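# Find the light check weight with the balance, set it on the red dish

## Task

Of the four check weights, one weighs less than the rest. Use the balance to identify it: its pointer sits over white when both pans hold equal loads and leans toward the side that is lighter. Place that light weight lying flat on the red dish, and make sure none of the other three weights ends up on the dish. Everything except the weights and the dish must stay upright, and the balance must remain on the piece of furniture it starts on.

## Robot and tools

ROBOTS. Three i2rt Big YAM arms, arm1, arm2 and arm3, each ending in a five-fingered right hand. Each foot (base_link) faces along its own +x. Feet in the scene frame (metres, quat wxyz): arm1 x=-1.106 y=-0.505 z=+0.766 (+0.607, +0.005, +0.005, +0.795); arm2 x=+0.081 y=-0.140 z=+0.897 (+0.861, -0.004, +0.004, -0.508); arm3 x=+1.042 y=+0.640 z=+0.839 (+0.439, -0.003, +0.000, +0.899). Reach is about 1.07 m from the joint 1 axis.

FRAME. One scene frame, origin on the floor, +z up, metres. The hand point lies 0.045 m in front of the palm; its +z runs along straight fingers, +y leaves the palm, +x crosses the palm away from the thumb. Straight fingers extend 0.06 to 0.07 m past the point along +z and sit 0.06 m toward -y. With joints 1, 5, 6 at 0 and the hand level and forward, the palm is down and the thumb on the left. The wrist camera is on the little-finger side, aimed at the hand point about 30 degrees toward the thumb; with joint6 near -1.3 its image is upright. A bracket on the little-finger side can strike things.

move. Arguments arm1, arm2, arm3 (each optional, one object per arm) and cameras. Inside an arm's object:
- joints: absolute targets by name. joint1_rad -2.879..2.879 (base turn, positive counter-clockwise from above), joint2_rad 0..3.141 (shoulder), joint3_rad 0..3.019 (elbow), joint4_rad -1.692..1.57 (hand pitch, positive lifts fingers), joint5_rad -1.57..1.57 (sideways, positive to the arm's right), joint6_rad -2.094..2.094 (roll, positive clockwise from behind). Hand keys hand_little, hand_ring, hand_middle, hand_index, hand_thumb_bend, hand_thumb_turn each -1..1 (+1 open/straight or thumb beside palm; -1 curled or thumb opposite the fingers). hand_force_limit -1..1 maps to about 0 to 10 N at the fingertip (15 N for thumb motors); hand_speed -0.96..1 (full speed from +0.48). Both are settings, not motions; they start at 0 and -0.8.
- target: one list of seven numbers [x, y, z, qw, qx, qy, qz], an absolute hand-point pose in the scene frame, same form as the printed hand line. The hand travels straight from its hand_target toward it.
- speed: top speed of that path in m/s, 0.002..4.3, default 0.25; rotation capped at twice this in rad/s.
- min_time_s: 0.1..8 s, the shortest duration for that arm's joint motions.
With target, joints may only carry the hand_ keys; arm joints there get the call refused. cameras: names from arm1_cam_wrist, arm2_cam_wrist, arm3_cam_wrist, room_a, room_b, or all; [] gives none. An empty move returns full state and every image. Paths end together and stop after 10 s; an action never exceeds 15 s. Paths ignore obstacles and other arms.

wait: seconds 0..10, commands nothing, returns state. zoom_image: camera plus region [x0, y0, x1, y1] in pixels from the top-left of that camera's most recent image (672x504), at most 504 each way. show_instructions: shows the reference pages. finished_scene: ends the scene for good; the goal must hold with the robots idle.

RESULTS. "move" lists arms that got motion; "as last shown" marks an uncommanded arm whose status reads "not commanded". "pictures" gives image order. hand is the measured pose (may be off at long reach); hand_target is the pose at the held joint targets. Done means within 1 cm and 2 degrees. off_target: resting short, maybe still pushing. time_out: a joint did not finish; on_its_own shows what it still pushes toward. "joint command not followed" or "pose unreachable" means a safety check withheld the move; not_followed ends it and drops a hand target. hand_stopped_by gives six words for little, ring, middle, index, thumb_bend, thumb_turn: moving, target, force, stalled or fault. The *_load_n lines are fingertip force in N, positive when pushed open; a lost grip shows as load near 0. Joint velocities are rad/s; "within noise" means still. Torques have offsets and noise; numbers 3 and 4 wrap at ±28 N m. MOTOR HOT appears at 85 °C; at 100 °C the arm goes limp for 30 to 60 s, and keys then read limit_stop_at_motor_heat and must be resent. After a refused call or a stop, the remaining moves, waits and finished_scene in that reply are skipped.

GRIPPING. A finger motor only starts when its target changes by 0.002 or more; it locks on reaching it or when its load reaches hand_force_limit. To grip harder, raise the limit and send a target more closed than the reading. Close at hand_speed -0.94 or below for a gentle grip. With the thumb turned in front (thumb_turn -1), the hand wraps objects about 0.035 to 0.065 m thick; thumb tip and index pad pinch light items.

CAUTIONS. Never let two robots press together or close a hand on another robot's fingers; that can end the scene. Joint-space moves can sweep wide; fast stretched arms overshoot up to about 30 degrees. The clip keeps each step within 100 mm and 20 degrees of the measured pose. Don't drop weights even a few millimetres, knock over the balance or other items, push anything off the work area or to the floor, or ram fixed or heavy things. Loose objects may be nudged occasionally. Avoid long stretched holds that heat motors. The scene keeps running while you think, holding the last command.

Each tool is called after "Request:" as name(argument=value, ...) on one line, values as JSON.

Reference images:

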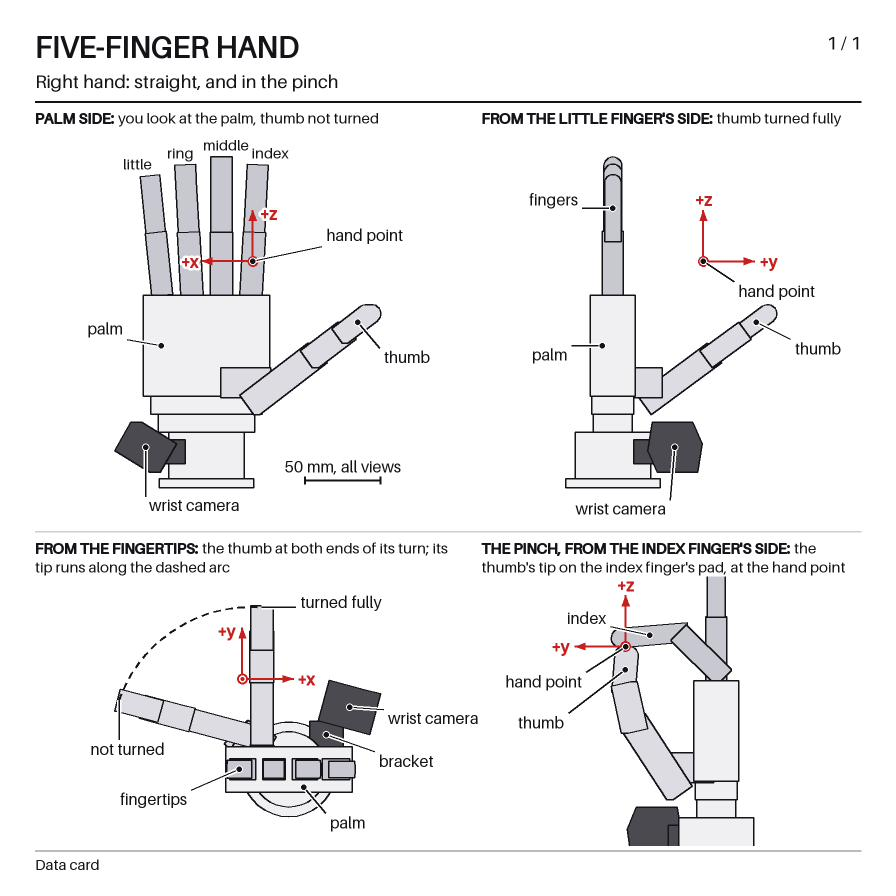

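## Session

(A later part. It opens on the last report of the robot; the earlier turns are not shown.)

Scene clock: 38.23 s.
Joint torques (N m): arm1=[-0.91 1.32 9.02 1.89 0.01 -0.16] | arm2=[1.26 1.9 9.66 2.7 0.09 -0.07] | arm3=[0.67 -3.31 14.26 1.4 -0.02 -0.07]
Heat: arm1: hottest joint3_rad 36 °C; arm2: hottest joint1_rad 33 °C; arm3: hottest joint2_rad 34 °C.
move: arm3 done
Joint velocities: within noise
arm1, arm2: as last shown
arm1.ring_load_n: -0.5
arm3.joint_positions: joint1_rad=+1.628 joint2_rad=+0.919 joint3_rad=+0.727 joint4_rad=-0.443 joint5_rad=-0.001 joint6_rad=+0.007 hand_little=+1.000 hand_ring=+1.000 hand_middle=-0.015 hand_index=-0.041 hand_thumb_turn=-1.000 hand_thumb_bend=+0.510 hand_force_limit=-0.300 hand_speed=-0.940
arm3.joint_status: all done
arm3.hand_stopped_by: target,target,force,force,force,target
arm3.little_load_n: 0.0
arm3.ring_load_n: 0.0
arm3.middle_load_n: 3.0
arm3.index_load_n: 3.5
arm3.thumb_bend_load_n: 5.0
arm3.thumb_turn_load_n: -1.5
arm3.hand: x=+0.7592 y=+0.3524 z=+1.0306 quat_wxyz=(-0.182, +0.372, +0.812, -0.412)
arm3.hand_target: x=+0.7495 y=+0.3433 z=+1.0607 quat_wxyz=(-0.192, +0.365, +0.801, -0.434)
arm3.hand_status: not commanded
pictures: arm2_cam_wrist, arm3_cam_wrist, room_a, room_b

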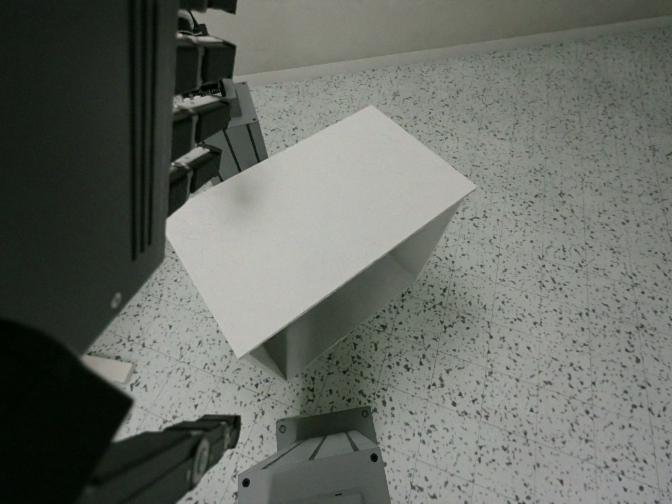

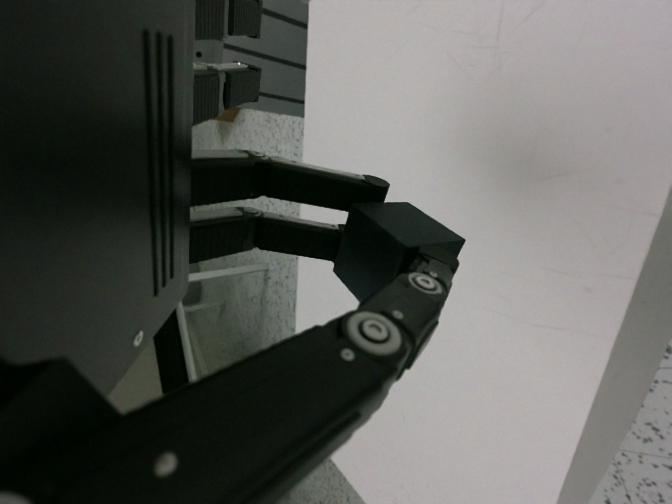

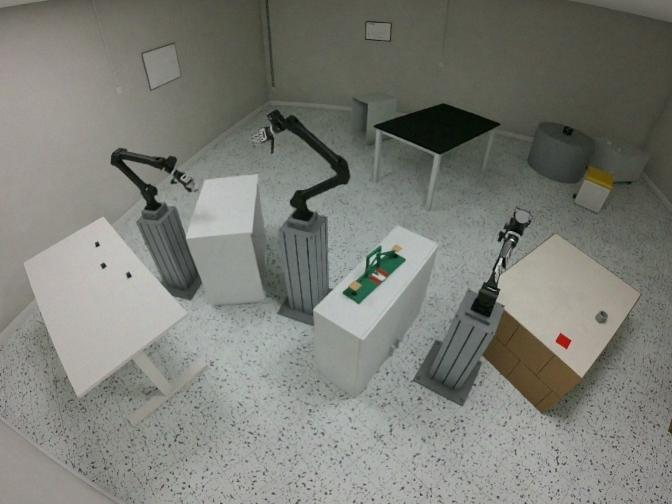

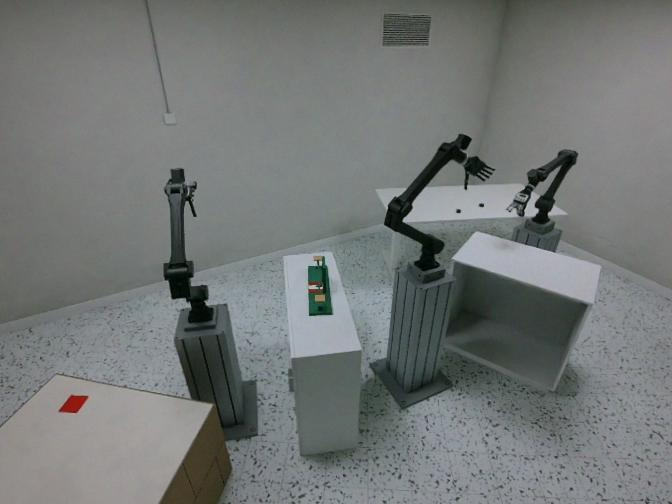

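Request:
move(arm2={"target": [0.42, 0.12, 1.1, 0.4185, -0.8039, 0.3749, -0.1951], "speed": 0.3, "joints": {"hand_thumb_turn": -1}}, cameras=["arm2_cam_wrist", "room_a", "room_b"])

Scene clock: 44.37 s.
Joint torques (N m): arm1=[-0.91 1.38 9.02 1.89 0.01 -0.16] | arm2=[-0.73 -5.13 10.32 2.55 -0.09 -0.01] | arm3=[0.62 -3.31 14.27 1.42 -0.02 -0.07]
Heat: arm1: hottest joint3_rad 36 °C; arm2: hottest joint1_rad 33 °C; arm3: hottest joint3_rad 37 °C.
move: arm2 off_target
Joint velocities: within noise
arm1, arm3: as last shown
arm1.ring_load_n: 0.0
arm2.joint_positions: joint1_rad=+1.621 joint2_rad=+0.982 joint3_rad=+0.780 joint4_rad=-0.436 joint5_rad=-0.126 joint6_rad=-0.100 hand_little=+1.000 hand_ring=+1.000 hand_middle=+1.000 hand_index=+1.000 hand_thumb_turn=-1.000 hand_thumb_bend=+1.000 hand_force_limit=+0.000 hand_speed=-0.800
arm2.joint_status: all done
arm2.hand_stopped_by: target,target,target,target,target,target
arm2.little_load_n: 0.0
arm2.ring_load_n: 0.0
arm2.middle_load_n: 0.0
arm2.index_load_n: 0.0
arm2.thumb_bend_load_n: 0.0
arm2.thumb_turn_load_n: 0.0
arm2.hand: x=+0.4112 y=+0.1212 z=+1.0919 quat_wxyz=(-0.408, +0.814, -0.370, +0.186)
arm2.hand_target: x=+0.4198 y=+0.1199 z=+1.1001 quat_wxyz=(-0.418, +0.804, -0.375, +0.195)
arm2.hand_status: off_target (0.012 m and 2.1 deg from the pose sent, 0.351 m and 61.3 deg at the start)

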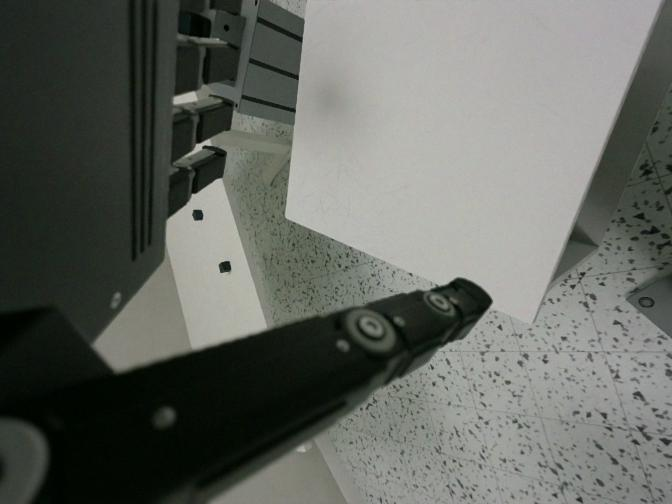

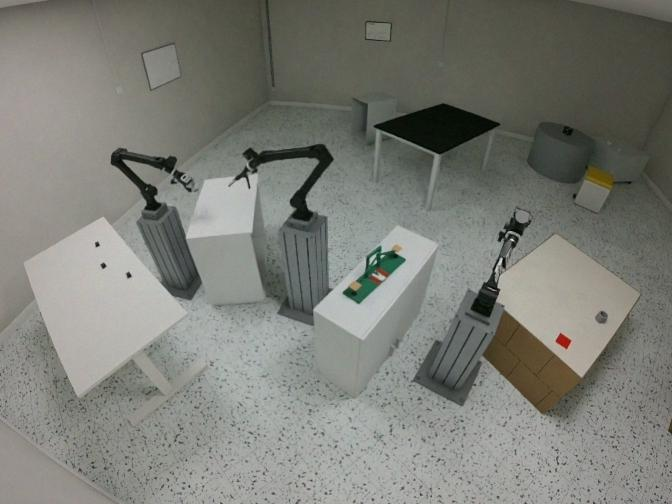

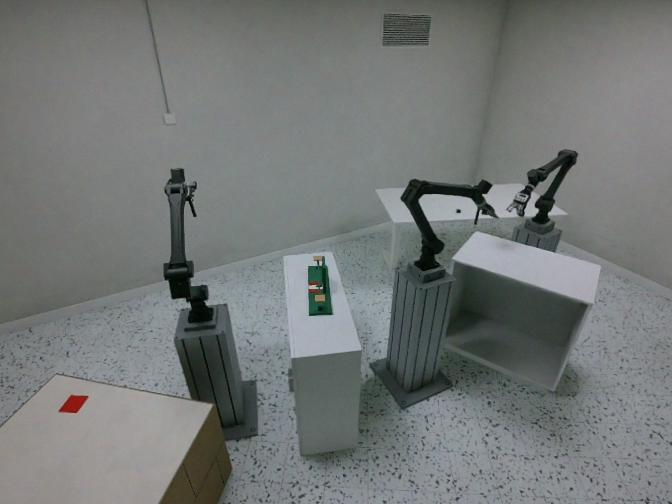

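Request:
move(arm2={"target": [0.32, 0.06, 1.2, 0.4185, -0.8039, 0.3749, -0.1951], "speed": 0.3}, arm3={"target": [0.64, 0.265, 0.93, 0.2001, -0.3723, -0.7984, 0.4290], "speed": 0.15}, cameras=["arm2_cam_wrist", "arm3_cam_wrist", "room_b"])

Scene clock: 50.07 s.
Joint torques (N m): arm1=[-0.85 1.38 9.02 1.89 0.01 -0.16] | arm2=[-0.79 -0.21 13.3 1.14 -0.03 -0.04] | arm3=[-0.26 -8.35 12.6 2.37 0.12 -0.09]
Heat: arm1: hottest joint3_rad 37 °C; arm2: hottest joint3_rad 34 °C; arm3: hottest joint3_rad 38 °C.
move: arm2 off_target; arm3 off_target
Joint velocities: within noise
arm1: as last shown
arm1.little_load_n: -0.5
arm2.joint_positions: joint1_rad=+1.621 joint2_rad=+0.625 joint3_rad=+0.848 joint4_rad=-0.856 joint5_rad=-0.125 joint6_rad=-0.097 hand_little=+1.000 hand_ring=+1.000 hand_middle=+1.000 hand_index=+1.000 hand_thumb_turn=-1.000 hand_thumb_bend=+1.000 hand_force_limit=+0.000 hand_speed=-0.800
arm2.joint_status: not commanded
arm2.hand_stopped_by: target,target,target,target,target,target
arm2.little_load_n: 0.0
arm2.ring_load_n: 0.0
arm2.middle_load_n: 0.0
arm2.index_load_n: 0.0
arm2.thumb_bend_load_n: 0.0
arm2.thumb_turn_load_n: 0.0
arm2.hand: x=+0.3153 y=+0.0612 z=+1.1795 quat_wxyz=(-0.410, +0.812, -0.371, +0.187)
arm2.hand_target: x=+0.3196 y=+0.0599 z=+1.1996 quat_wxyz=(-0.419, +0.804, -0.375, +0.195)
arm2.hand_status: off_target (0.021 m and 1.7 deg from the pose sent, 0.154 m and 2.1 deg at the start)
arm3.joint_positions: joint1_rad=+1.616 joint2_rad=+1.454 joint3_rad=+0.775 joint4_rad=+0.018 joint5_rad=+0.001 joint6_rad=+0.001 hand_little=+1.000 hand_ring=+1.000 hand_middle=-0.015 hand_index=-0.041 hand_thumb_turn=-1.000 hand_thumb_bend=+0.510 hand_force_limit=-0.300 hand_speed=-0.940
arm3.joint_status: not commanded
arm3.hand_stopped_by: target,target,force,force,force,target
arm3.little_load_n: 0.0
arm3.ring_load_n: 0.0
arm3.middle_load_n: 3.0
arm3.index_load_n: 3.5
arm3.thumb_bend_load_n: 5.0
arm3.thumb_turn_load_n: -1.0
arm3.hand: x=+0.6678 y=+0.2810 z=+0.9002 quat_wxyz=(-0.181, +0.378, +0.816, -0.399)
arm3.hand_target: x=+0.6419 y=+0.2669 z=+0.9312 quat_wxyz=(-0.200, +0.372, +0.798, -0.429)
arm3.hand_status: off_target (0.044 m and 4.5 deg from the pose sent, 0.179 m and 3.3 deg at the start)

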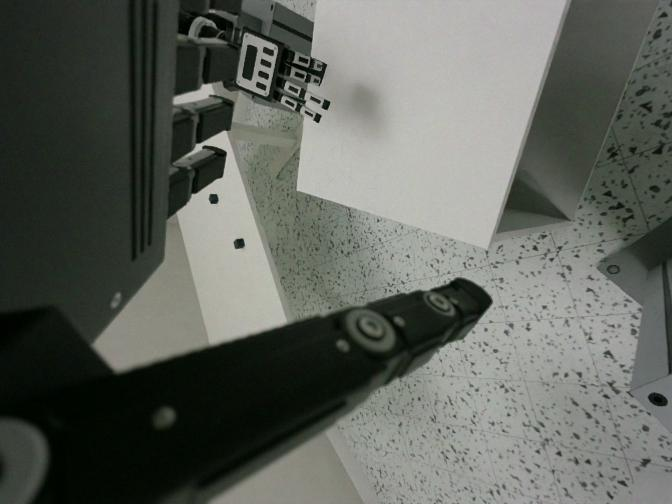

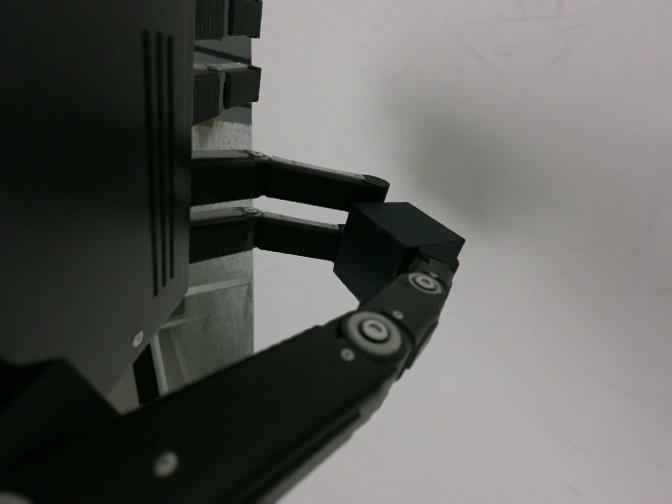

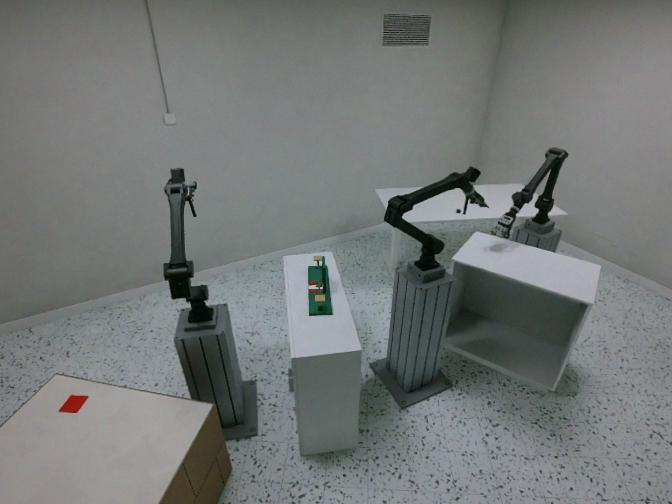

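Request:
move(arm3={"target": [0.604, 0.241, 0.881, 0.2097, -0.3669, -0.7868, 0.4497], "speed": 0.1}, cameras=["arm2_cam_wrist", "arm3_cam_wrist"])

Scene clock: 53.83 s.
Joint torques (N m): arm1=[-0.85 1.32 9.01 1.89 0 -0.16] | arm2=[-0.79 -0.32 13.41 1.16 -0.05 -0.04] | arm3=[-0.26 -9.88 11.36 2.43 -0.19 -0.09]
Heat: arm1: hottest joint3_rad 37 °C; arm2: hottest joint3_rad 34 °C; arm3: hottest joint3_rad 39 °C.
move: arm3 off_target
Joint velocities: within noise
arm1, arm2: as last shown
arm1.little_load_n: 0.0
arm1.thumb_bend_load_n: -0.5
arm3.joint_positions: joint1_rad=+1.605 joint2_rad=+1.646 joint3_rad=+0.811 joint4_rad=+0.233 joint5_rad=-0.002 joint6_rad=-0.005 hand_little=+1.000 hand_ring=+1.000 hand_middle=-0.015 hand_index=-0.041 hand_thumb_turn=-1.000 hand_thumb_bend=+0.510 hand_force_limit=-0.300 hand_speed=-0.940
arm3.joint_status: not commanded
arm3.hand_stopped_by: target,target,force,force,force,target
arm3.little_load_n: 0.0
arm3.ring_load_n: 0.0
arm3.middle_load_n: 3.0
arm3.index_load_n: 3.5
arm3.thumb_bend_load_n: 5.5
arm3.thumb_turn_load_n: -1.5
arm3.hand: x=+0.6303 y=+0.2567 z=+0.8557 quat_wxyz=(-0.195, +0.374, +0.803, -0.422)
arm3.hand_target: x=+0.6056 y=+0.2425 z=+0.8822 quat_wxyz=(-0.210, +0.367, +0.787, -0.450)
arm3.hand_status: off_target (0.040 m and 4.1 deg from the pose sent, 0.078 m and 7.5 deg at the start)

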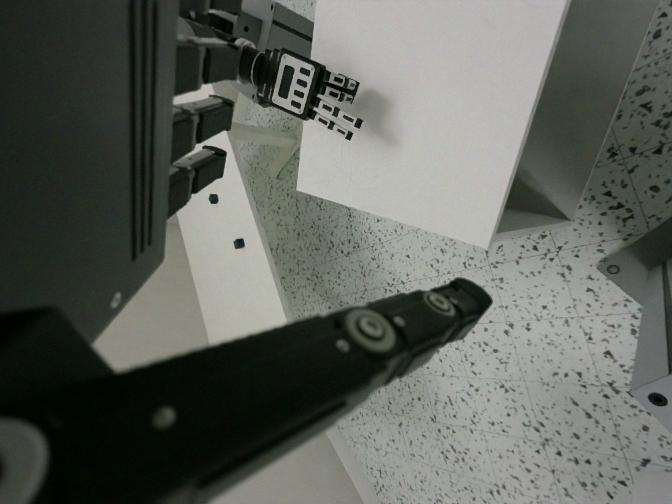

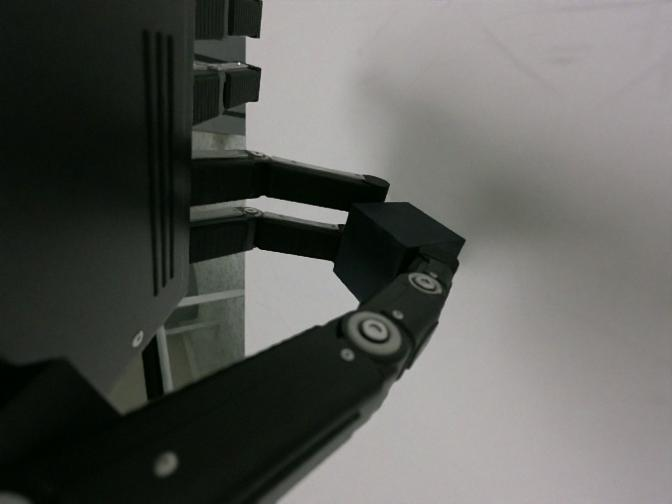

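Request:
move(arm3={"target": [0.604, 0.241, 0.85, 0.2097, -0.3669, -0.7868, 0.4497], "speed": 0.06}, cameras=["arm2_cam_wrist", "arm3_cam_wrist"])

Request:
zoom_image(camera="arm2_cam_wrist", region=[230, 30, 450, 200])

Scene clock: 55.50 s.
Joint torques (N m): arm1=[-0.85 1.32 9.01 1.88 0.01 -0.16] | arm2=[-0.73 -0.32 13.29 1.21 -0.05 -0.03] | arm3=[-0.26 -10.4 9.46 2.48 -0.19 -0.09]
Heat: arm1: hottest joint3_rad 37 °C; arm2: hottest joint3_rad 34 °C; arm3: hottest joint3_rad 39 °C.
move: arm3 off_target
Joint velocities: within noise
arm1, arm2: as last shown
arm1.thumb_bend_load_n: 0.0
arm2.little_load_n: -0.5
arm3.joint_positions: joint1_rad=+1.605 joint2_rad=+1.721 joint3_rad=+0.811 joint4_rad=+0.324 joint5_rad=-0.002 joint6_rad=-0.005 hand_little=+1.000 hand_ring=+1.000 hand_middle=-0.015 hand_index=-0.041 hand_thumb_turn=-1.000 hand_thumb_bend=+0.510 hand_force_limit=-0.300 hand_speed=-0.940
arm3.joint_status: not commanded
arm3.hand_stopped_by: target,target,force,force,force,target
arm3.little_load_n: 0.0
arm3.ring_load_n: 0.0
arm3.middle_load_n: 3.0
arm3.index_load_n: 3.5
arm3.thumb_bend_load_n: 5.5
arm3.thumb_turn_load_n: -1.0
arm3.hand: x=+0.6237 y=+0.2509 z=+0.8321 quat_wxyz=(-0.198, +0.372, +0.799, -0.428)
arm3.hand_target: x=+0.6047 y=+0.2417 z=+0.8508 quat_wxyz=(-0.210, +0.367, +0.787, -0.450)
arm3.hand_status: off_target (0.028 m and 3.2 deg from the pose sent, 0.031 m and 4.1 deg at the start)

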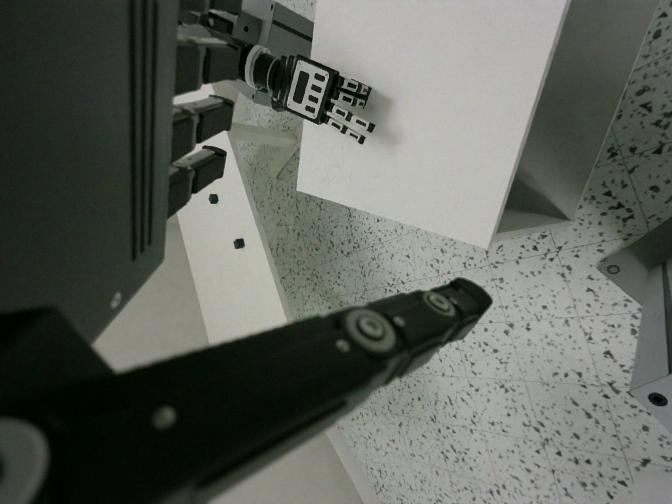

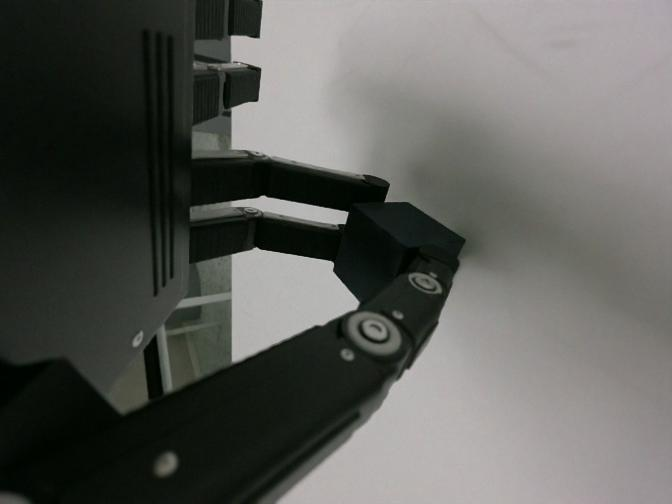

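Scaled by 2.291.

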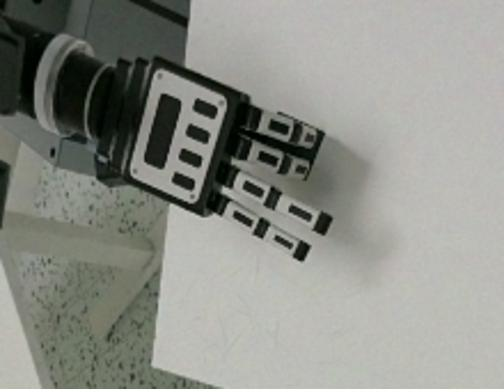

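Request:
move(arm3={"target": [0.606, 0.243, 0.832, 0.2097, -0.3669, -0.7868, 0.4497], "speed": 0.05}, cameras=["arm3_cam_wrist"])

Scene clock: 56.93 s.
Joint torques (N m): arm1=[-0.91 1.32 9.01 1.89 0.01 -0.16] | arm2=[-0.85 -0.38 13.26 1.13 -0.05 -0.03] | arm3=[-0.38 -10.75 8.01 2.51 -0.19 -0.09]
Heat: arm1: hottest joint3_rad 37 °C; arm2: hottest joint3_rad 34 °C; arm3: hottest joint3_rad 39 °C.
move: arm3 off_target
Joint velocities: within noise
arm1, arm2: as last shown
arm2.little_load_n: 0.0
arm3.joint_positions: joint1_rad=+1.605 joint2_rad=+1.760 joint3_rad=+0.811 joint4_rad=+0.379 joint5_rad=-0.003 joint6_rad=-0.005 hand_little=+1.000 hand_ring=+1.000 hand_middle=-0.015 hand_index=-0.041 hand_thumb_turn=-1.000 hand_thumb_bend=+0.510 hand_force_limit=-0.300 hand_speed=-0.940
arm3.joint_status: not commanded
arm3.hand_stopped_by: target,target,force,force,force,target
arm3.little_load_n: 0.0
arm3.ring_load_n: 0.0
arm3.middle_load_n: 3.0
arm3.index_load_n: 3.5
arm3.thumb_bend_load_n: 5.5
arm3.thumb_turn_load_n: -1.5
arm3.hand: x=+0.6198 y=+0.2474 z=+0.8212 quat_wxyz=(-0.201, +0.370, +0.796, -0.435)
arm3.hand_target: x=+0.6063 y=+0.2432 z=+0.8324 quat_wxyz=(-0.210, +0.367, +0.787, -0.450)
arm3.hand_status: off_target (0.018 m and 2.3 deg from the pose sent, 0.019 m and 3.2 deg at the start)

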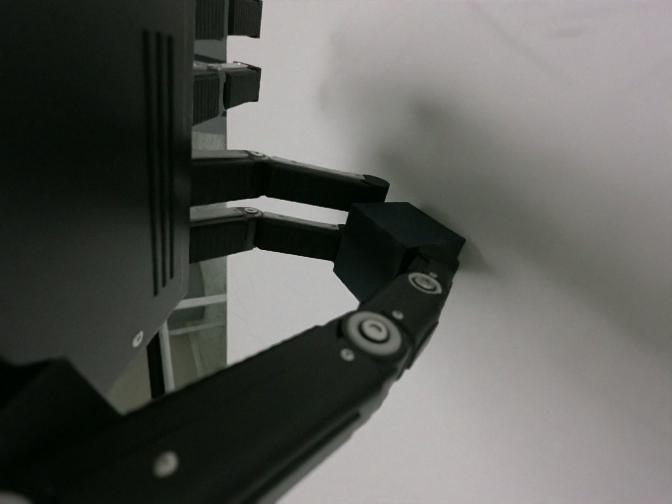

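Request:
zoom_image(camera="arm3_cam_wrist", region=[300, 160, 520, 320])

Scaled by 2.291.

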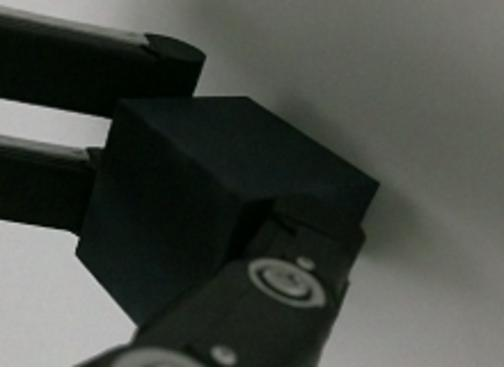

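Request:
move(arm3={"target": [0.609, 0.245, 0.822, 0.2097, -0.3669, -0.7868, 0.4497], "speed": 0.04}, cameras=["arm3_cam_wrist"])

Request:
zoom_image(camera="arm3_cam_wrist", region=[300, 160, 520, 320])

Scene clock: 58.47 s.
Joint torques (N m): arm1=[-0.85 1.32 9.02 1.89 0.01 -0.16] | arm2=[-0.62 -0.26 13.26 1.17 -0.03 -0.03] | arm3=[-0.21 -10.46 6.89 2.52 -0.17 -0.09]
Heat: arm1: hottest joint3_rad 37 °C; arm2: hottest joint3_rad 34 °C; arm3: hottest joint3_rad 39 °C.
move: arm3 done
Joint velocities: within noise
arm1.joint_positions: joint1_rad=+0.016 joint2_rad=+0.646 joint3_rad=+1.391 joint4_rad=-1.155 joint5_rad=+0.081 joint6_rad=-1.344 hand_little=+1.000 hand_ring=+1.000 hand_middle=+1.000 hand_index=+1.000 hand_thumb_turn=+1.000 hand_thumb_bend=+1.000 hand_force_limit=+0.000 hand_speed=-0.800
arm1.joint_status: not commanded
arm1.hand_stopped_by: target,target,target,target,target,target
arm1.little_load_n: 0.0
arm1.ring_load_n: 0.0
arm1.middle_load_n: 0.0
arm1.index_load_n: 0.0
arm1.thumb_bend_load_n: 0.0
arm1.thumb_turn_load_n: 0.0
arm1.hand: x=-1.1084 y=-0.2306 z=+1.2928 quat_wxyz=(-0.459, +0.593, +0.589, +0.302)
arm1.hand_target: x=-1.1079 y=-0.2322 z=+1.3009 quat_wxyz=(-0.465, +0.590, +0.585, +0.306)
arm1.hand_status: not commanded
arm2: as last shown
arm3.joint_positions: joint1_rad=+1.604 joint2_rad=+1.774 joint3_rad=+0.811 joint4_rad=+0.412 joint5_rad=-0.003 joint6_rad=-0.005 hand_little=+1.000 hand_ring=+1.000 hand_middle=-0.015 hand_index=-0.041 hand_thumb_turn=-1.000 hand_thumb_bend=+0.510 hand_force_limit=-0.300 hand_speed=-0.940
arm3.joint_status: not commanded
arm3.hand_stopped_by: target,target,force,force,force,target
arm3.little_load_n: 0.0
arm3.ring_load_n: 0.0
arm3.middle_load_n: 3.0
arm3.index_load_n: 3.5
arm3.thumb_bend_load_n: 5.0
arm3.thumb_turn_load_n: -1.0
arm3.hand: x=+0.6164 y=+0.2448 z=+0.8194 quat_wxyz=(-0.204, +0.368, +0.792, -0.442)
arm3.hand_target: x=+0.6090 y=+0.2451 z=+0.8222 quat_wxyz=(-0.210, +0.367, +0.787, -0.450)
arm3.hand_status: done (0.008 m and 1.3 deg from the pose sent, 0.011 m and 2.3 deg at the start)

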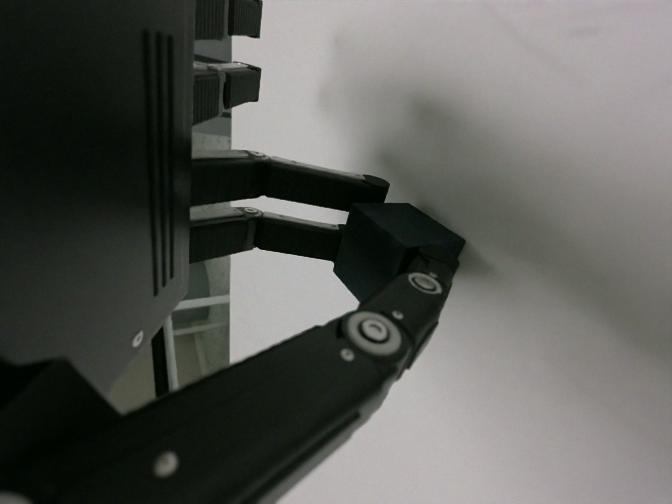

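Scaled by 2.291.

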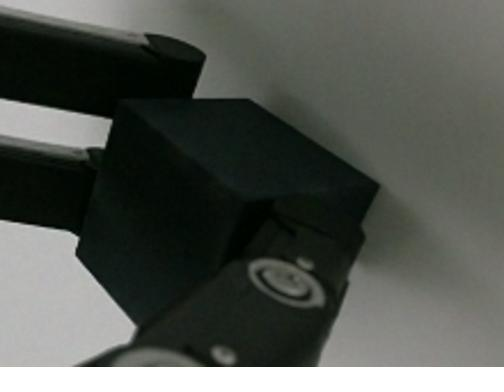

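Request:
move(arm3={"target": [0.615, 0.249, 0.806, 0.2097, -0.3669, -0.7868, 0.4497], "speed": 0.04}, cameras=["arm3_cam_wrist"])

Request:
zoom_image(camera="arm3_cam_wrist", region=[300, 160, 520, 320])

Scene clock: 59.77 s.
Joint torques (N m): arm1=[-0.85 1.32 9.02 1.89 0.01 -0.16] | arm2=[-0.79 -0.44 13.3 1.17 -0.05 -0.02] | arm3=[-0.03 -9.17 6.08 2.18 -0.12 -0.08]
Heat: arm1: hottest joint3_rad 38 °C; arm2: hottest joint3_rad 34 °C; arm3: hottest joint3_rad 39 °C.
move: arm3 off_target
Joint velocities: within noise
arm1, arm2: as last shown
arm3.joint_positions: joint1_rad=+1.604 joint2_rad=+1.786 joint3_rad=+0.793 joint4_rad=+0.476 joint5_rad=-0.003 joint6_rad=-0.005 hand_little=+1.000 hand_ring=+1.000 hand_middle=-0.015 hand_index=-0.041 hand_thumb_turn=-1.000 hand_thumb_bend=+0.510 hand_force_limit=-0.300 hand_speed=-0.940
arm3.joint_status: not commanded
arm3.hand_stopped_by: target,target,force,force,force,target
arm3.little_load_n: 0.0
arm3.ring_load_n: 0.0
arm3.middle_load_n: 3.5
arm3.index_load_n: 3.0
arm3.thumb_bend_load_n: 4.0
arm3.thumb_turn_load_n: -1.5
arm3.hand: x=+0.6154 y=+0.2439 z=+0.8184 quat_wxyz=(-0.211, +0.365, +0.784, -0.455)
arm3.hand_target: x=+0.6152 y=+0.2492 z=+0.8063 quat_wxyz=(-0.210, +0.367, +0.787, -0.450)
arm3.hand_status: off_target (0.013 m and 0.8 deg from the pose sent, 0.014 m and 1.3 deg at the start)

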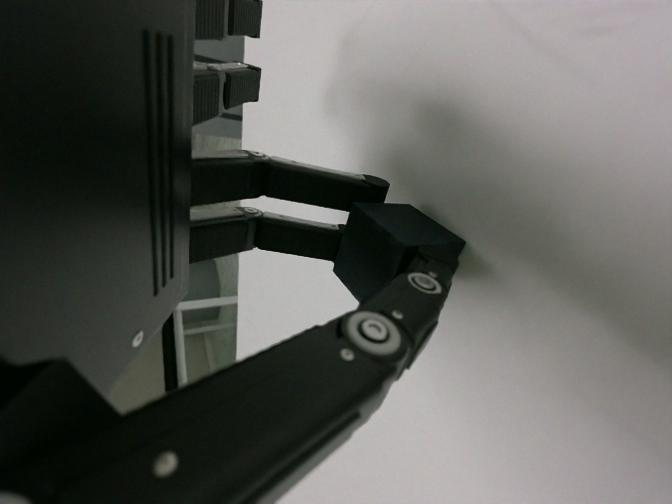

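Scaled by 2.291.

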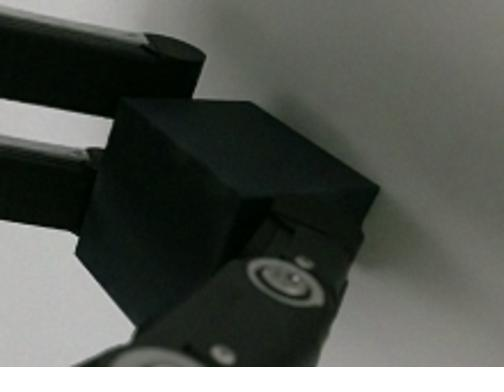

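Request:
move(arm3={"target": [0.614, 0.247, 0.815, 0.2001, -0.3723, -0.7984, 0.4290], "speed": 0.04}, cameras=["arm3_cam_wrist"])

Request:
zoom_image(camera="arm3_cam_wrist", region=[300, 160, 520, 320])

Scene clock: 61.33 s.
Joint torques (N m): arm1=[-0.85 1.38 9.02 1.89 0.01 -0.16] | arm2=[-0.44 -0.21 13.3 1.18 -0.04 -0.02] | arm3=[0.09 -10.64 7.75 0.72 -0.03 -0.07]
Heat: arm1: hottest joint3_rad 38 °C; arm2: hottest joint3_rad 34 °C; arm3: hottest joint3_rad 39 °C.
move: arm3 done
Joint velocities: within noise
arm1, arm2: as last shown
arm1.middle_load_n: -0.5
arm1.thumb_bend_load_n: -0.5
arm3.joint_positions: joint1_rad=+1.604 joint2_rad=+1.778 joint3_rad=+0.816 joint4_rad=+0.391 joint5_rad=-0.003 joint6_rad=-0.005 hand_little=+1.000 hand_ring=+1.000 hand_middle=-0.015 hand_index=-0.041 hand_thumb_turn=-1.000 hand_thumb_bend=+0.510 hand_force_limit=-0.300 hand_speed=-0.940
arm3.joint_status: not commanded
arm3.hand_stopped_by: target,target,force,force,force,target
arm3.little_load_n: 0.0
arm3.ring_load_n: 0.0
arm3.middle_load_n: 3.5
arm3.index_load_n: 2.0
arm3.thumb_bend_load_n: 4.5
arm3.thumb_turn_load_n: 0.0
arm3.hand: x=+0.6182 y=+0.2463 z=+0.8152 quat_wxyz=(-0.200, +0.370, +0.796, -0.434)
arm3.hand_target: x=+0.6141 y=+0.2472 z=+0.8149 quat_wxyz=(-0.200, +0.372, +0.798, -0.429)
arm3.hand_status: done (0.004 m and 0.6 deg from the pose sent, 0.005 m and 3.7 deg at the start)

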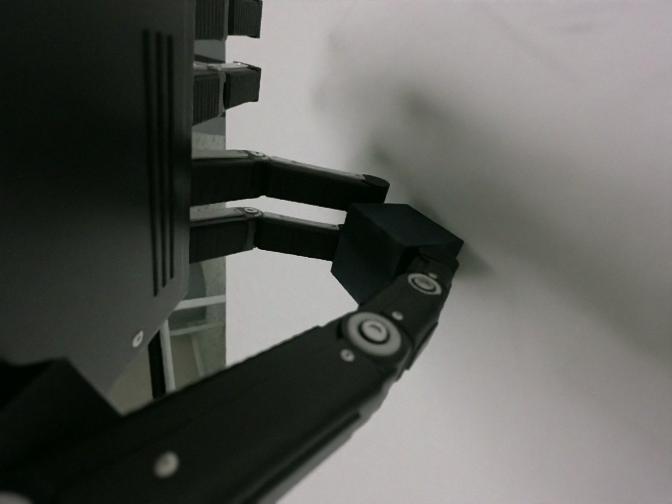

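Scaled by 2.291.

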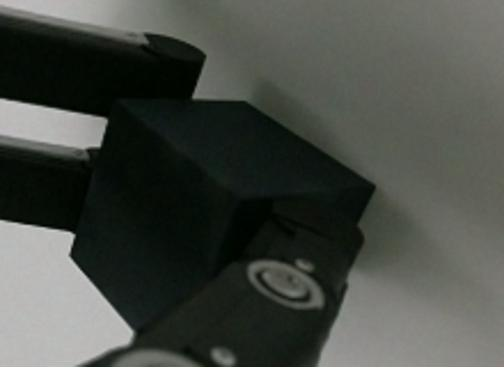

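Request:
move(arm3={"joints": {"hand_speed": -0.93, "hand_index": 0.15, "hand_middle": 0.15, "hand_thumb_bend": 0.65}}, cameras=["arm3_cam_wrist"])

Request:
zoom_image(camera="arm3_cam_wrist", region=[300, 160, 520, 320])

Scene clock: 64.40 s.
Joint torques (N m): arm1=[-0.91 1.32 9.02 1.89 0.01 -0.16] | arm2=[-0.85 -0.32 13.31 1.21 -0.05 -0.02] | arm3=[0.09 -10.64 7.71 1.21 -0.03 -0.07]
Heat: arm1: hottest joint3_rad 38 °C; arm2: hottest joint3_rad 34 °C; arm3: hottest joint3_rad 38 °C.
move: arm3 done
Joint velocities: within noise
arm1, arm2: as last shown
arm1.middle_load_n: 0.0
arm1.thumb_bend_load_n: 0.0
arm3.joint_positions: joint1_rad=+1.604 joint2_rad=+1.778 joint3_rad=+0.816 joint4_rad=+0.378 joint5_rad=-0.003 joint6_rad=-0.005 hand_little=+1.000 hand_ring=+1.000 hand_middle=+0.150 hand_index=+0.150 hand_thumb_turn=-1.000 hand_thumb_bend=+0.650 hand_force_limit=-0.300 hand_speed=-0.930
arm3.joint_status: all done
arm3.hand_stopped_by: target,target,target,target,target,target
arm3.little_load_n: -0.5
arm3.ring_load_n: 0.0
arm3.middle_load_n: 0.0
arm3.index_load_n: 0.0
arm3.thumb_bend_load_n: 0.0
arm3.thumb_turn_load_n: 0.0
arm3.hand: x=+0.6201 y=+0.2479 z=+0.8130 quat_wxyz=(-0.198, +0.372, +0.799, -0.429)
arm3.hand_target: x=+0.6141 y=+0.2472 z=+0.8150 quat_wxyz=(-0.200, +0.372, +0.798, -0.429)
arm3.hand_status: not commanded

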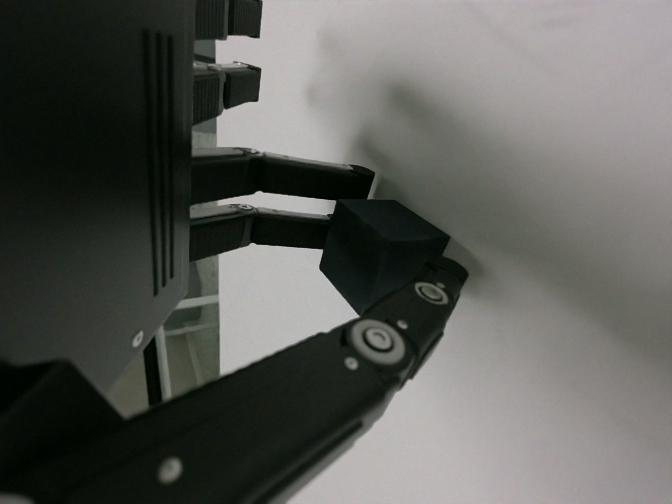

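Scaled by 2.291.

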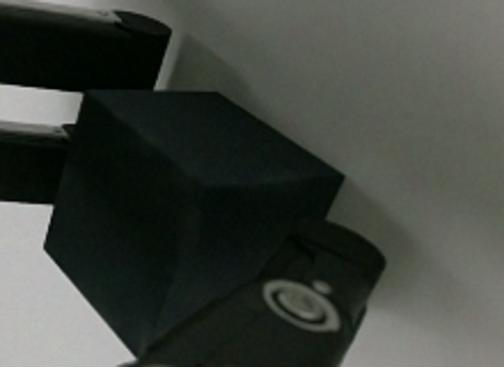

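Request:
move(arm3={"joints": {"hand_speed": -0.85, "hand_index": 0.35, "hand_middle": 0.35, "hand_thumb_bend": 0.78}})

Request:
move(arm3={"target": [0.63, 0.26, 0.95, 0.2001, -0.3723, -0.7984, 0.4290], "speed": 0.15}, cameras=["arm3_cam_wrist", "arm2_cam_wrist"])

Request:
zoom_image(camera="arm3_cam_wrist", region=[360, 160, 560, 320])

Scene clock: 65.93 s.
Joint torques (N m): arm1=[-0.85 1.32 9.02 1.89 0.01 -0.16] | arm2=[-0.91 -0.38 13.37 1.14 -0.07 -0.02] | arm3=[0.09 -10.58 7.72 1.21 -0.03 -0.07]
Heat: arm1: hottest joint3_rad 38 °C; arm2: hottest joint3_rad 34 °C; arm3: hottest joint3_rad 38 °C.
move: arm3 done
Joint velocities: within noise
arm1: as last shown
arm2.joint_positions: joint1_rad=+1.621 joint2_rad=+0.625 joint3_rad=+0.848 joint4_rad=-0.856 joint5_rad=-0.125 joint6_rad=-0.097 hand_little=+1.000 hand_ring=+1.000 hand_middle=+1.000 hand_index=+1.000 hand_thumb_turn=-1.000 hand_thumb_bend=+1.000 hand_force_limit=+0.000 hand_speed=-0.800
arm2.joint_status: not commanded
arm2.hand_stopped_by: target,target,target,target,target,target
arm2.little_load_n: 0.0
arm2.ring_load_n: -0.5
arm2.middle_load_n: 0.0
arm2.index_load_n: 0.0
arm2.thumb_bend_load_n: 0.0
arm2.thumb_turn_load_n: 0.0
arm2.hand: x=+0.3153 y=+0.0612 z=+1.1795 quat_wxyz=(-0.410, +0.812, -0.371, +0.187)
arm2.hand_target: x=+0.3196 y=+0.0599 z=+1.1996 quat_wxyz=(-0.419, +0.804, -0.375, +0.195)
arm2.hand_status: not commanded
arm3.joint_positions: joint1_rad=+1.604 joint2_rad=+1.778 joint3_rad=+0.816 joint4_rad=+0.378 joint5_rad=-0.003 joint6_rad=-0.005 hand_little=+1.000 hand_ring=+1.000 hand_middle=+0.350 hand_index=+0.350 hand_thumb_turn=-1.000 hand_thumb_bend=+0.780 hand_force_limit=-0.300 hand_speed=-0.850
arm3.joint_status: all done
arm3.hand_stopped_by: target,target,target,target,target,target
arm3.little_load_n: 0.0
arm3.ring_load_n: 0.0
arm3.middle_load_n: 0.0
arm3.index_load_n: 0.0
arm3.thumb_bend_load_n: 0.0
arm3.thumb_turn_load_n: 0.0
arm3.hand: x=+0.6201 y=+0.2479 z=+0.8130 quat_wxyz=(-0.198, +0.372, +0.799, -0.429)
arm3.hand_target: x=+0.6141 y=+0.2472 z=+0.8150 quat_wxyz=(-0.200, +0.372, +0.798, -0.429)
arm3.hand_status: not commanded
pictures: none

Scene clock: 67.60 s.
Joint torques (N m): arm1=[-0.85 1.32 9.02 1.88 0.01 -0.16] | arm2=[-0.91 -0.44 13.34 1.09 -0.05 -0.02] | arm3=[0.26 -8.59 11.58 1.2 0.04 -0.06]
Heat: arm1: hottest joint3_rad 38 °C; arm2: hottest joint3_rad 34 °C; arm3: hottest joint3_rad 38 °C.
move: arm3 off_target
Joint velocities: within noise
arm1, arm2: as last shown
arm1.middle_load_n: 0.5
arm1.thumb_bend_load_n: -0.5
arm2.ring_load_n: 0.0
arm3.joint_positions: joint1_rad=+1.604 joint2_rad=+1.451 joint3_rad=+0.854 joint4_rad=-0.010 joint5_rad=-0.003 joint6_rad=-0.005 hand_little=+1.000 hand_ring=+1.000 hand_middle=+0.350 hand_index=+0.350 hand_thumb_turn=-1.000 hand_thumb_bend=+0.780 hand_force_limit=-0.300 hand_speed=-0.850
arm3.joint_status: not commanded
arm3.hand_stopped_by: target,target,target,target,target,target
arm3.little_load_n: 0.0
arm3.ring_load_n: 0.0
arm3.middle_load_n: 0.0
arm3.index_load_n: 0.0
arm3.thumb_bend_load_n: 0.0
arm3.thumb_turn_load_n: 0.0
arm3.hand: x=+0.6420 y=+0.2669 z=+0.9348 quat_wxyz=(-0.194, +0.374, +0.804, -0.420)
arm3.hand_target: x=+0.6304 y=+0.2605 z=+0.9502 quat_wxyz=(-0.200, +0.372, +0.798, -0.429)
arm3.hand_status: off_target (0.021 m and 1.5 deg from the pose sent, 0.138 m and 0.3 deg at the start)
pictures: arm2_cam_wrist, arm3_cam_wrist

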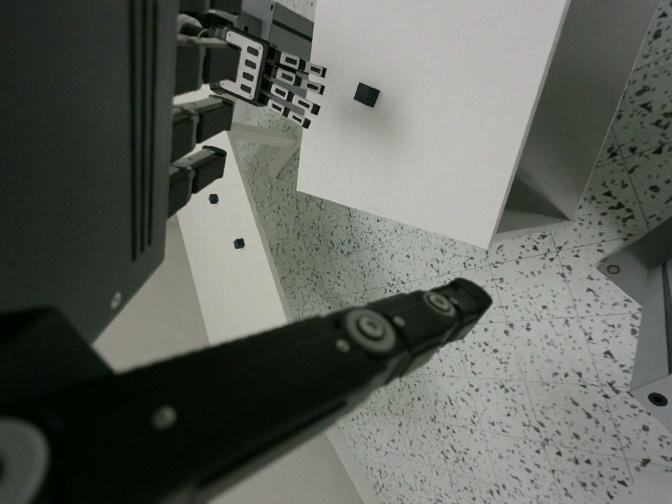

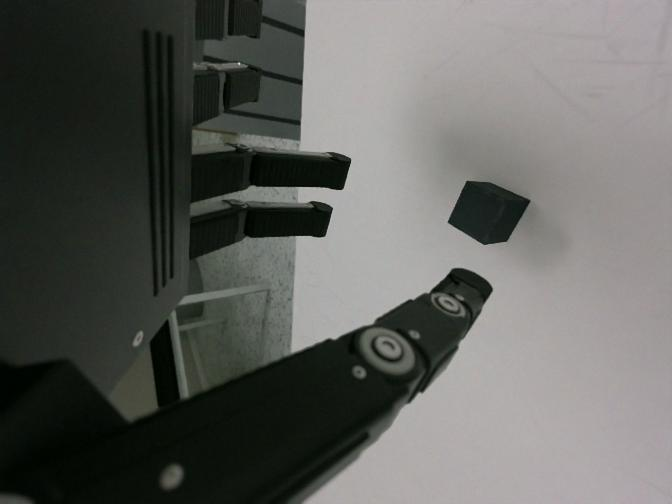

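Scaled by 2.520.

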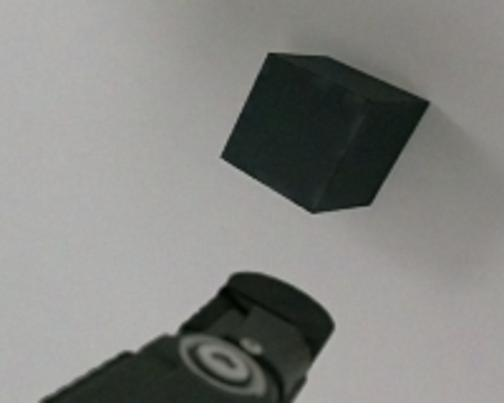

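Request:
move(arm3={"joints": {"joint1_rad": -0.17}, "min_time_s": 3}, arm2={"joints": {"hand_index": 0.25, "hand_middle": 0.25, "hand_thumb_bend": 0.65}})

Request:
move(arm2={"target": [0.607, 0.269, 0.92, 0.4290, -0.7984, 0.3723, -0.2001], "speed": 0.2}, arm3={"target": [0.757, 1.155, 0.86, 0.4406, -0.8199, -0.1598, 0.0859], "speed": 0.2}, cameras=["arm2_cam_wrist", "arm3_cam_wrist"])

Scene clock: 72.33 s.
Joint torques (N m): arm1=[-0.85 1.32 9.01 1.89 0.01 -0.16] | arm2=[-0.67 -0.5 13.31 1.17 -0.04 -0.02] | arm3=[0.85 -8.59 11.59 1.2 0 -0.06]
Heat: arm1: hottest joint3_rad 38 °C; arm2: hottest joint3_rad 35 °C; arm3: hottest joint3_rad 39 °C.
move: arm2 done; arm3 done
Joint velocities: within noise
arm1: as last shown
arm1.middle_load_n: 0.0
arm1.thumb_bend_load_n: 0.0
arm2.joint_positions: joint1_rad=+1.621 joint2_rad=+0.625 joint3_rad=+0.848 joint4_rad=-0.856 joint5_rad=-0.125 joint6_rad=-0.097 hand_little=+1.000 hand_ring=+1.000 hand_middle=+0.250 hand_index=+0.250 hand_thumb_turn=-1.000 hand_thumb_bend=+0.650 hand_force_limit=+0.000 hand_speed=-0.800
arm2.joint_status: all done
arm2.hand_stopped_by: target,target,target,target,target,target
arm2.little_load_n: 0.0
arm2.ring_load_n: -0.5
arm2.middle_load_n: 0.0
arm2.index_load_n: 0.0
arm2.thumb_bend_load_n: 0.0
arm2.thumb_turn_load_n: 0.0
arm2.hand: x=+0.3153 y=+0.0612 z=+1.1795 quat_wxyz=(-0.410, +0.812, -0.371, +0.187)
arm2.hand_target: x=+0.3196 y=+0.0599 z=+1.1996 quat_wxyz=(-0.419, +0.804, -0.375, +0.195)
arm2.hand_status: not commanded
arm3.joint_positions: joint1_rad=-0.175 joint2_rad=+1.451 joint3_rad=+0.854 joint4_rad=-0.010 joint5_rad=-0.002 joint6_rad=-0.005 hand_little=+1.000 hand_ring=+1.000 hand_middle=+0.350 hand_index=+0.350 hand_thumb_turn=-1.000 hand_thumb_bend=+0.780 hand_force_limit=-0.300 hand_speed=-0.850
arm3.joint_status: all done
arm3.hand_stopped_by: target,target,target,target,target,target
arm3.little_load_n: 0.0
arm3.ring_load_n: -0.5
arm3.middle_load_n: 0.0
arm3.index_load_n: 0.0
arm3.thumb_bend_load_n: 0.0
arm3.thumb_turn_load_n: 0.0
arm3.hand: x=+0.7585 y=+1.1081 z=+0.9336 quat_wxyz=(-0.448, +0.860, +0.218, -0.109)
arm3.hand_target: x=+0.7501 y=+1.1181 z=+0.9490 quat_wxyz=(-0.459, +0.853, +0.219, -0.113)
arm3.hand_status: not commanded
pictures: none

arm3: "target": qw, qx, qy, qz must be a unit quaternion (the sum of their squares is 1)

Request:
move(arm2={"target": [0.607, 0.269, 0.92, 0.4290, -0.7984, 0.3723, -0.2001], "speed": 0.2}, arm3={"target": [0.748, 1.155, 0.86, 0.4649, -0.8652, -0.1658, 0.0891], "speed": 0.2}, cameras=["arm2_cam_wrist", "arm3_cam_wrist"])

Scene clock: 75.67 s.
Joint torques (N m): arm1=[-0.85 1.32 9.02 1.89 0.01 -0.16] | arm2=[1.44 -14.68 10.39 2.5 0.05 0] | arm3=[0.62 -9.58 9.63 2.1 0.22 0.04]
Heat: arm1: hottest joint3_rad 39 °C; arm2: hottest joint3_rad 36 °C; arm3: hottest joint3_rad 39 °C.
move: arm2 off_target; arm3 off_target
Joint velocities: within noise
arm1.joint_positions: joint1_rad=+0.016 joint2_rad=+0.646 joint3_rad=+1.391 joint4_rad=-1.155 joint5_rad=+0.081 joint6_rad=-1.344 hand_little=+1.000 hand_ring=+1.000 hand_middle=+1.000 hand_index=+1.000 hand_thumb_turn=+1.000 hand_thumb_bend=+1.000 hand_force_limit=+0.000 hand_speed=-0.800
arm1.joint_status: not commanded
arm1.hand_stopped_by: target,target,target,target,target,target
arm1.little_load_n: 0.0
arm1.ring_load_n: 0.0
arm1.middle_load_n: 0.0
arm1.index_load_n: 0.0
arm1.thumb_bend_load_n: 0.0
arm1.thumb_turn_load_n: 0.0
arm1.hand: x=-1.1084 y=-0.2306 z=+1.2928 quat_wxyz=(-0.459, +0.593, +0.589, +0.302)
arm1.hand_target: x=-1.1079 y=-0.2322 z=+1.3009 quat_wxyz=(-0.465, +0.590, +0.585, +0.306)
arm1.hand_status: not commanded
arm2.joint_positions: joint1_rad=+1.646 joint2_rad=+1.832 joint3_rad=+1.083 joint4_rad=+0.118 joint5_rad=-0.085 joint6_rad=-0.065 hand_little=+1.000 hand_ring=+1.000 hand_middle=+0.250 hand_index=+0.250 hand_thumb_turn=-1.000 hand_thumb_bend=+0.650 hand_force_limit=+0.000 hand_speed=-0.800
arm2.joint_status: not commanded
arm2.hand_stopped_by: target,target,target,target,target,target
arm2.little_load_n: -0.5
arm2.ring_load_n: 0.0
arm2.middle_load_n: 0.0
arm2.index_load_n: 0.0
arm2.thumb_bend_load_n: 0.0
arm2.thumb_turn_load_n: 0.0
arm2.hand: x=+0.5948 y=+0.2482 z=+0.9030 quat_wxyz=(-0.407, +0.807, -0.382, +0.191)
arm2.hand_target: x=+0.6059 y=+0.2682 z=+0.9208 quat_wxyz=(-0.429, +0.798, -0.372, +0.200)
arm2.hand_status: off_target (0.030 m and 3.1 deg from the pose sent, 0.442 m and 3.1 deg at the start)
arm3.joint_positions: joint1_rad=-0.175 joint2_rad=+1.677 joint3_rad=+0.854 joint4_rad=+0.211 joint5_rad=+0.087 joint6_rad=+0.055 hand_little=+1.000 hand_ring=+1.000 hand_middle=+0.350 hand_index=+0.350 hand_thumb_turn=-1.000 hand_thumb_bend=+0.780 hand_force_limit=-0.300 hand_speed=-0.850
arm3.joint_status: not commanded
arm3.hand_stopped_by: target,target,target,target,target,target
arm3.little_load_n: 0.0
arm3.ring_load_n: 0.0
arm3.middle_load_n: 0.0
arm3.index_load_n: 0.0
arm3.thumb_bend_load_n: 0.0
arm3.thumb_turn_load_n: 0.0
arm3.hand: x=+0.7563 y=+1.1421 z=+0.8529 quat_wxyz=(-0.453, +0.871, +0.172, -0.084)
arm3.hand_target: x=+0.7483 y=+1.1545 z=+0.8604 quat_wxyz=(-0.465, +0.865, +0.166, -0.089)
arm3.hand_status: off_target (0.017 m and 1.7 deg from the pose sent, 0.088 m and 6.7 deg at the start)

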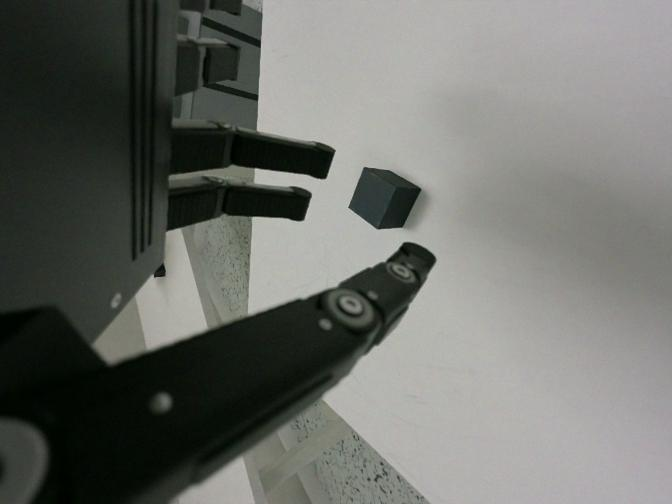

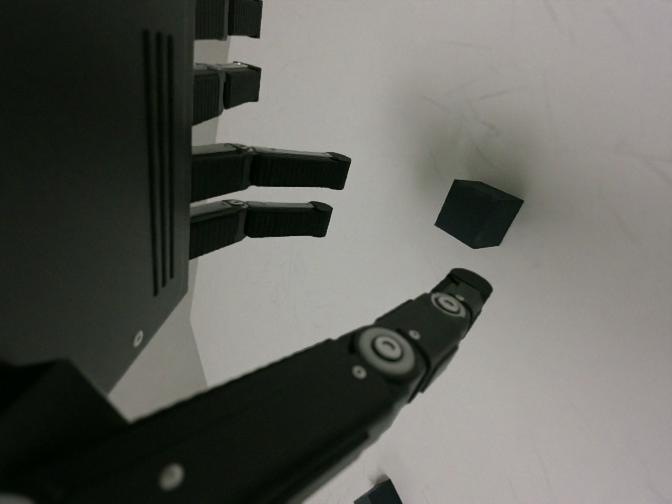

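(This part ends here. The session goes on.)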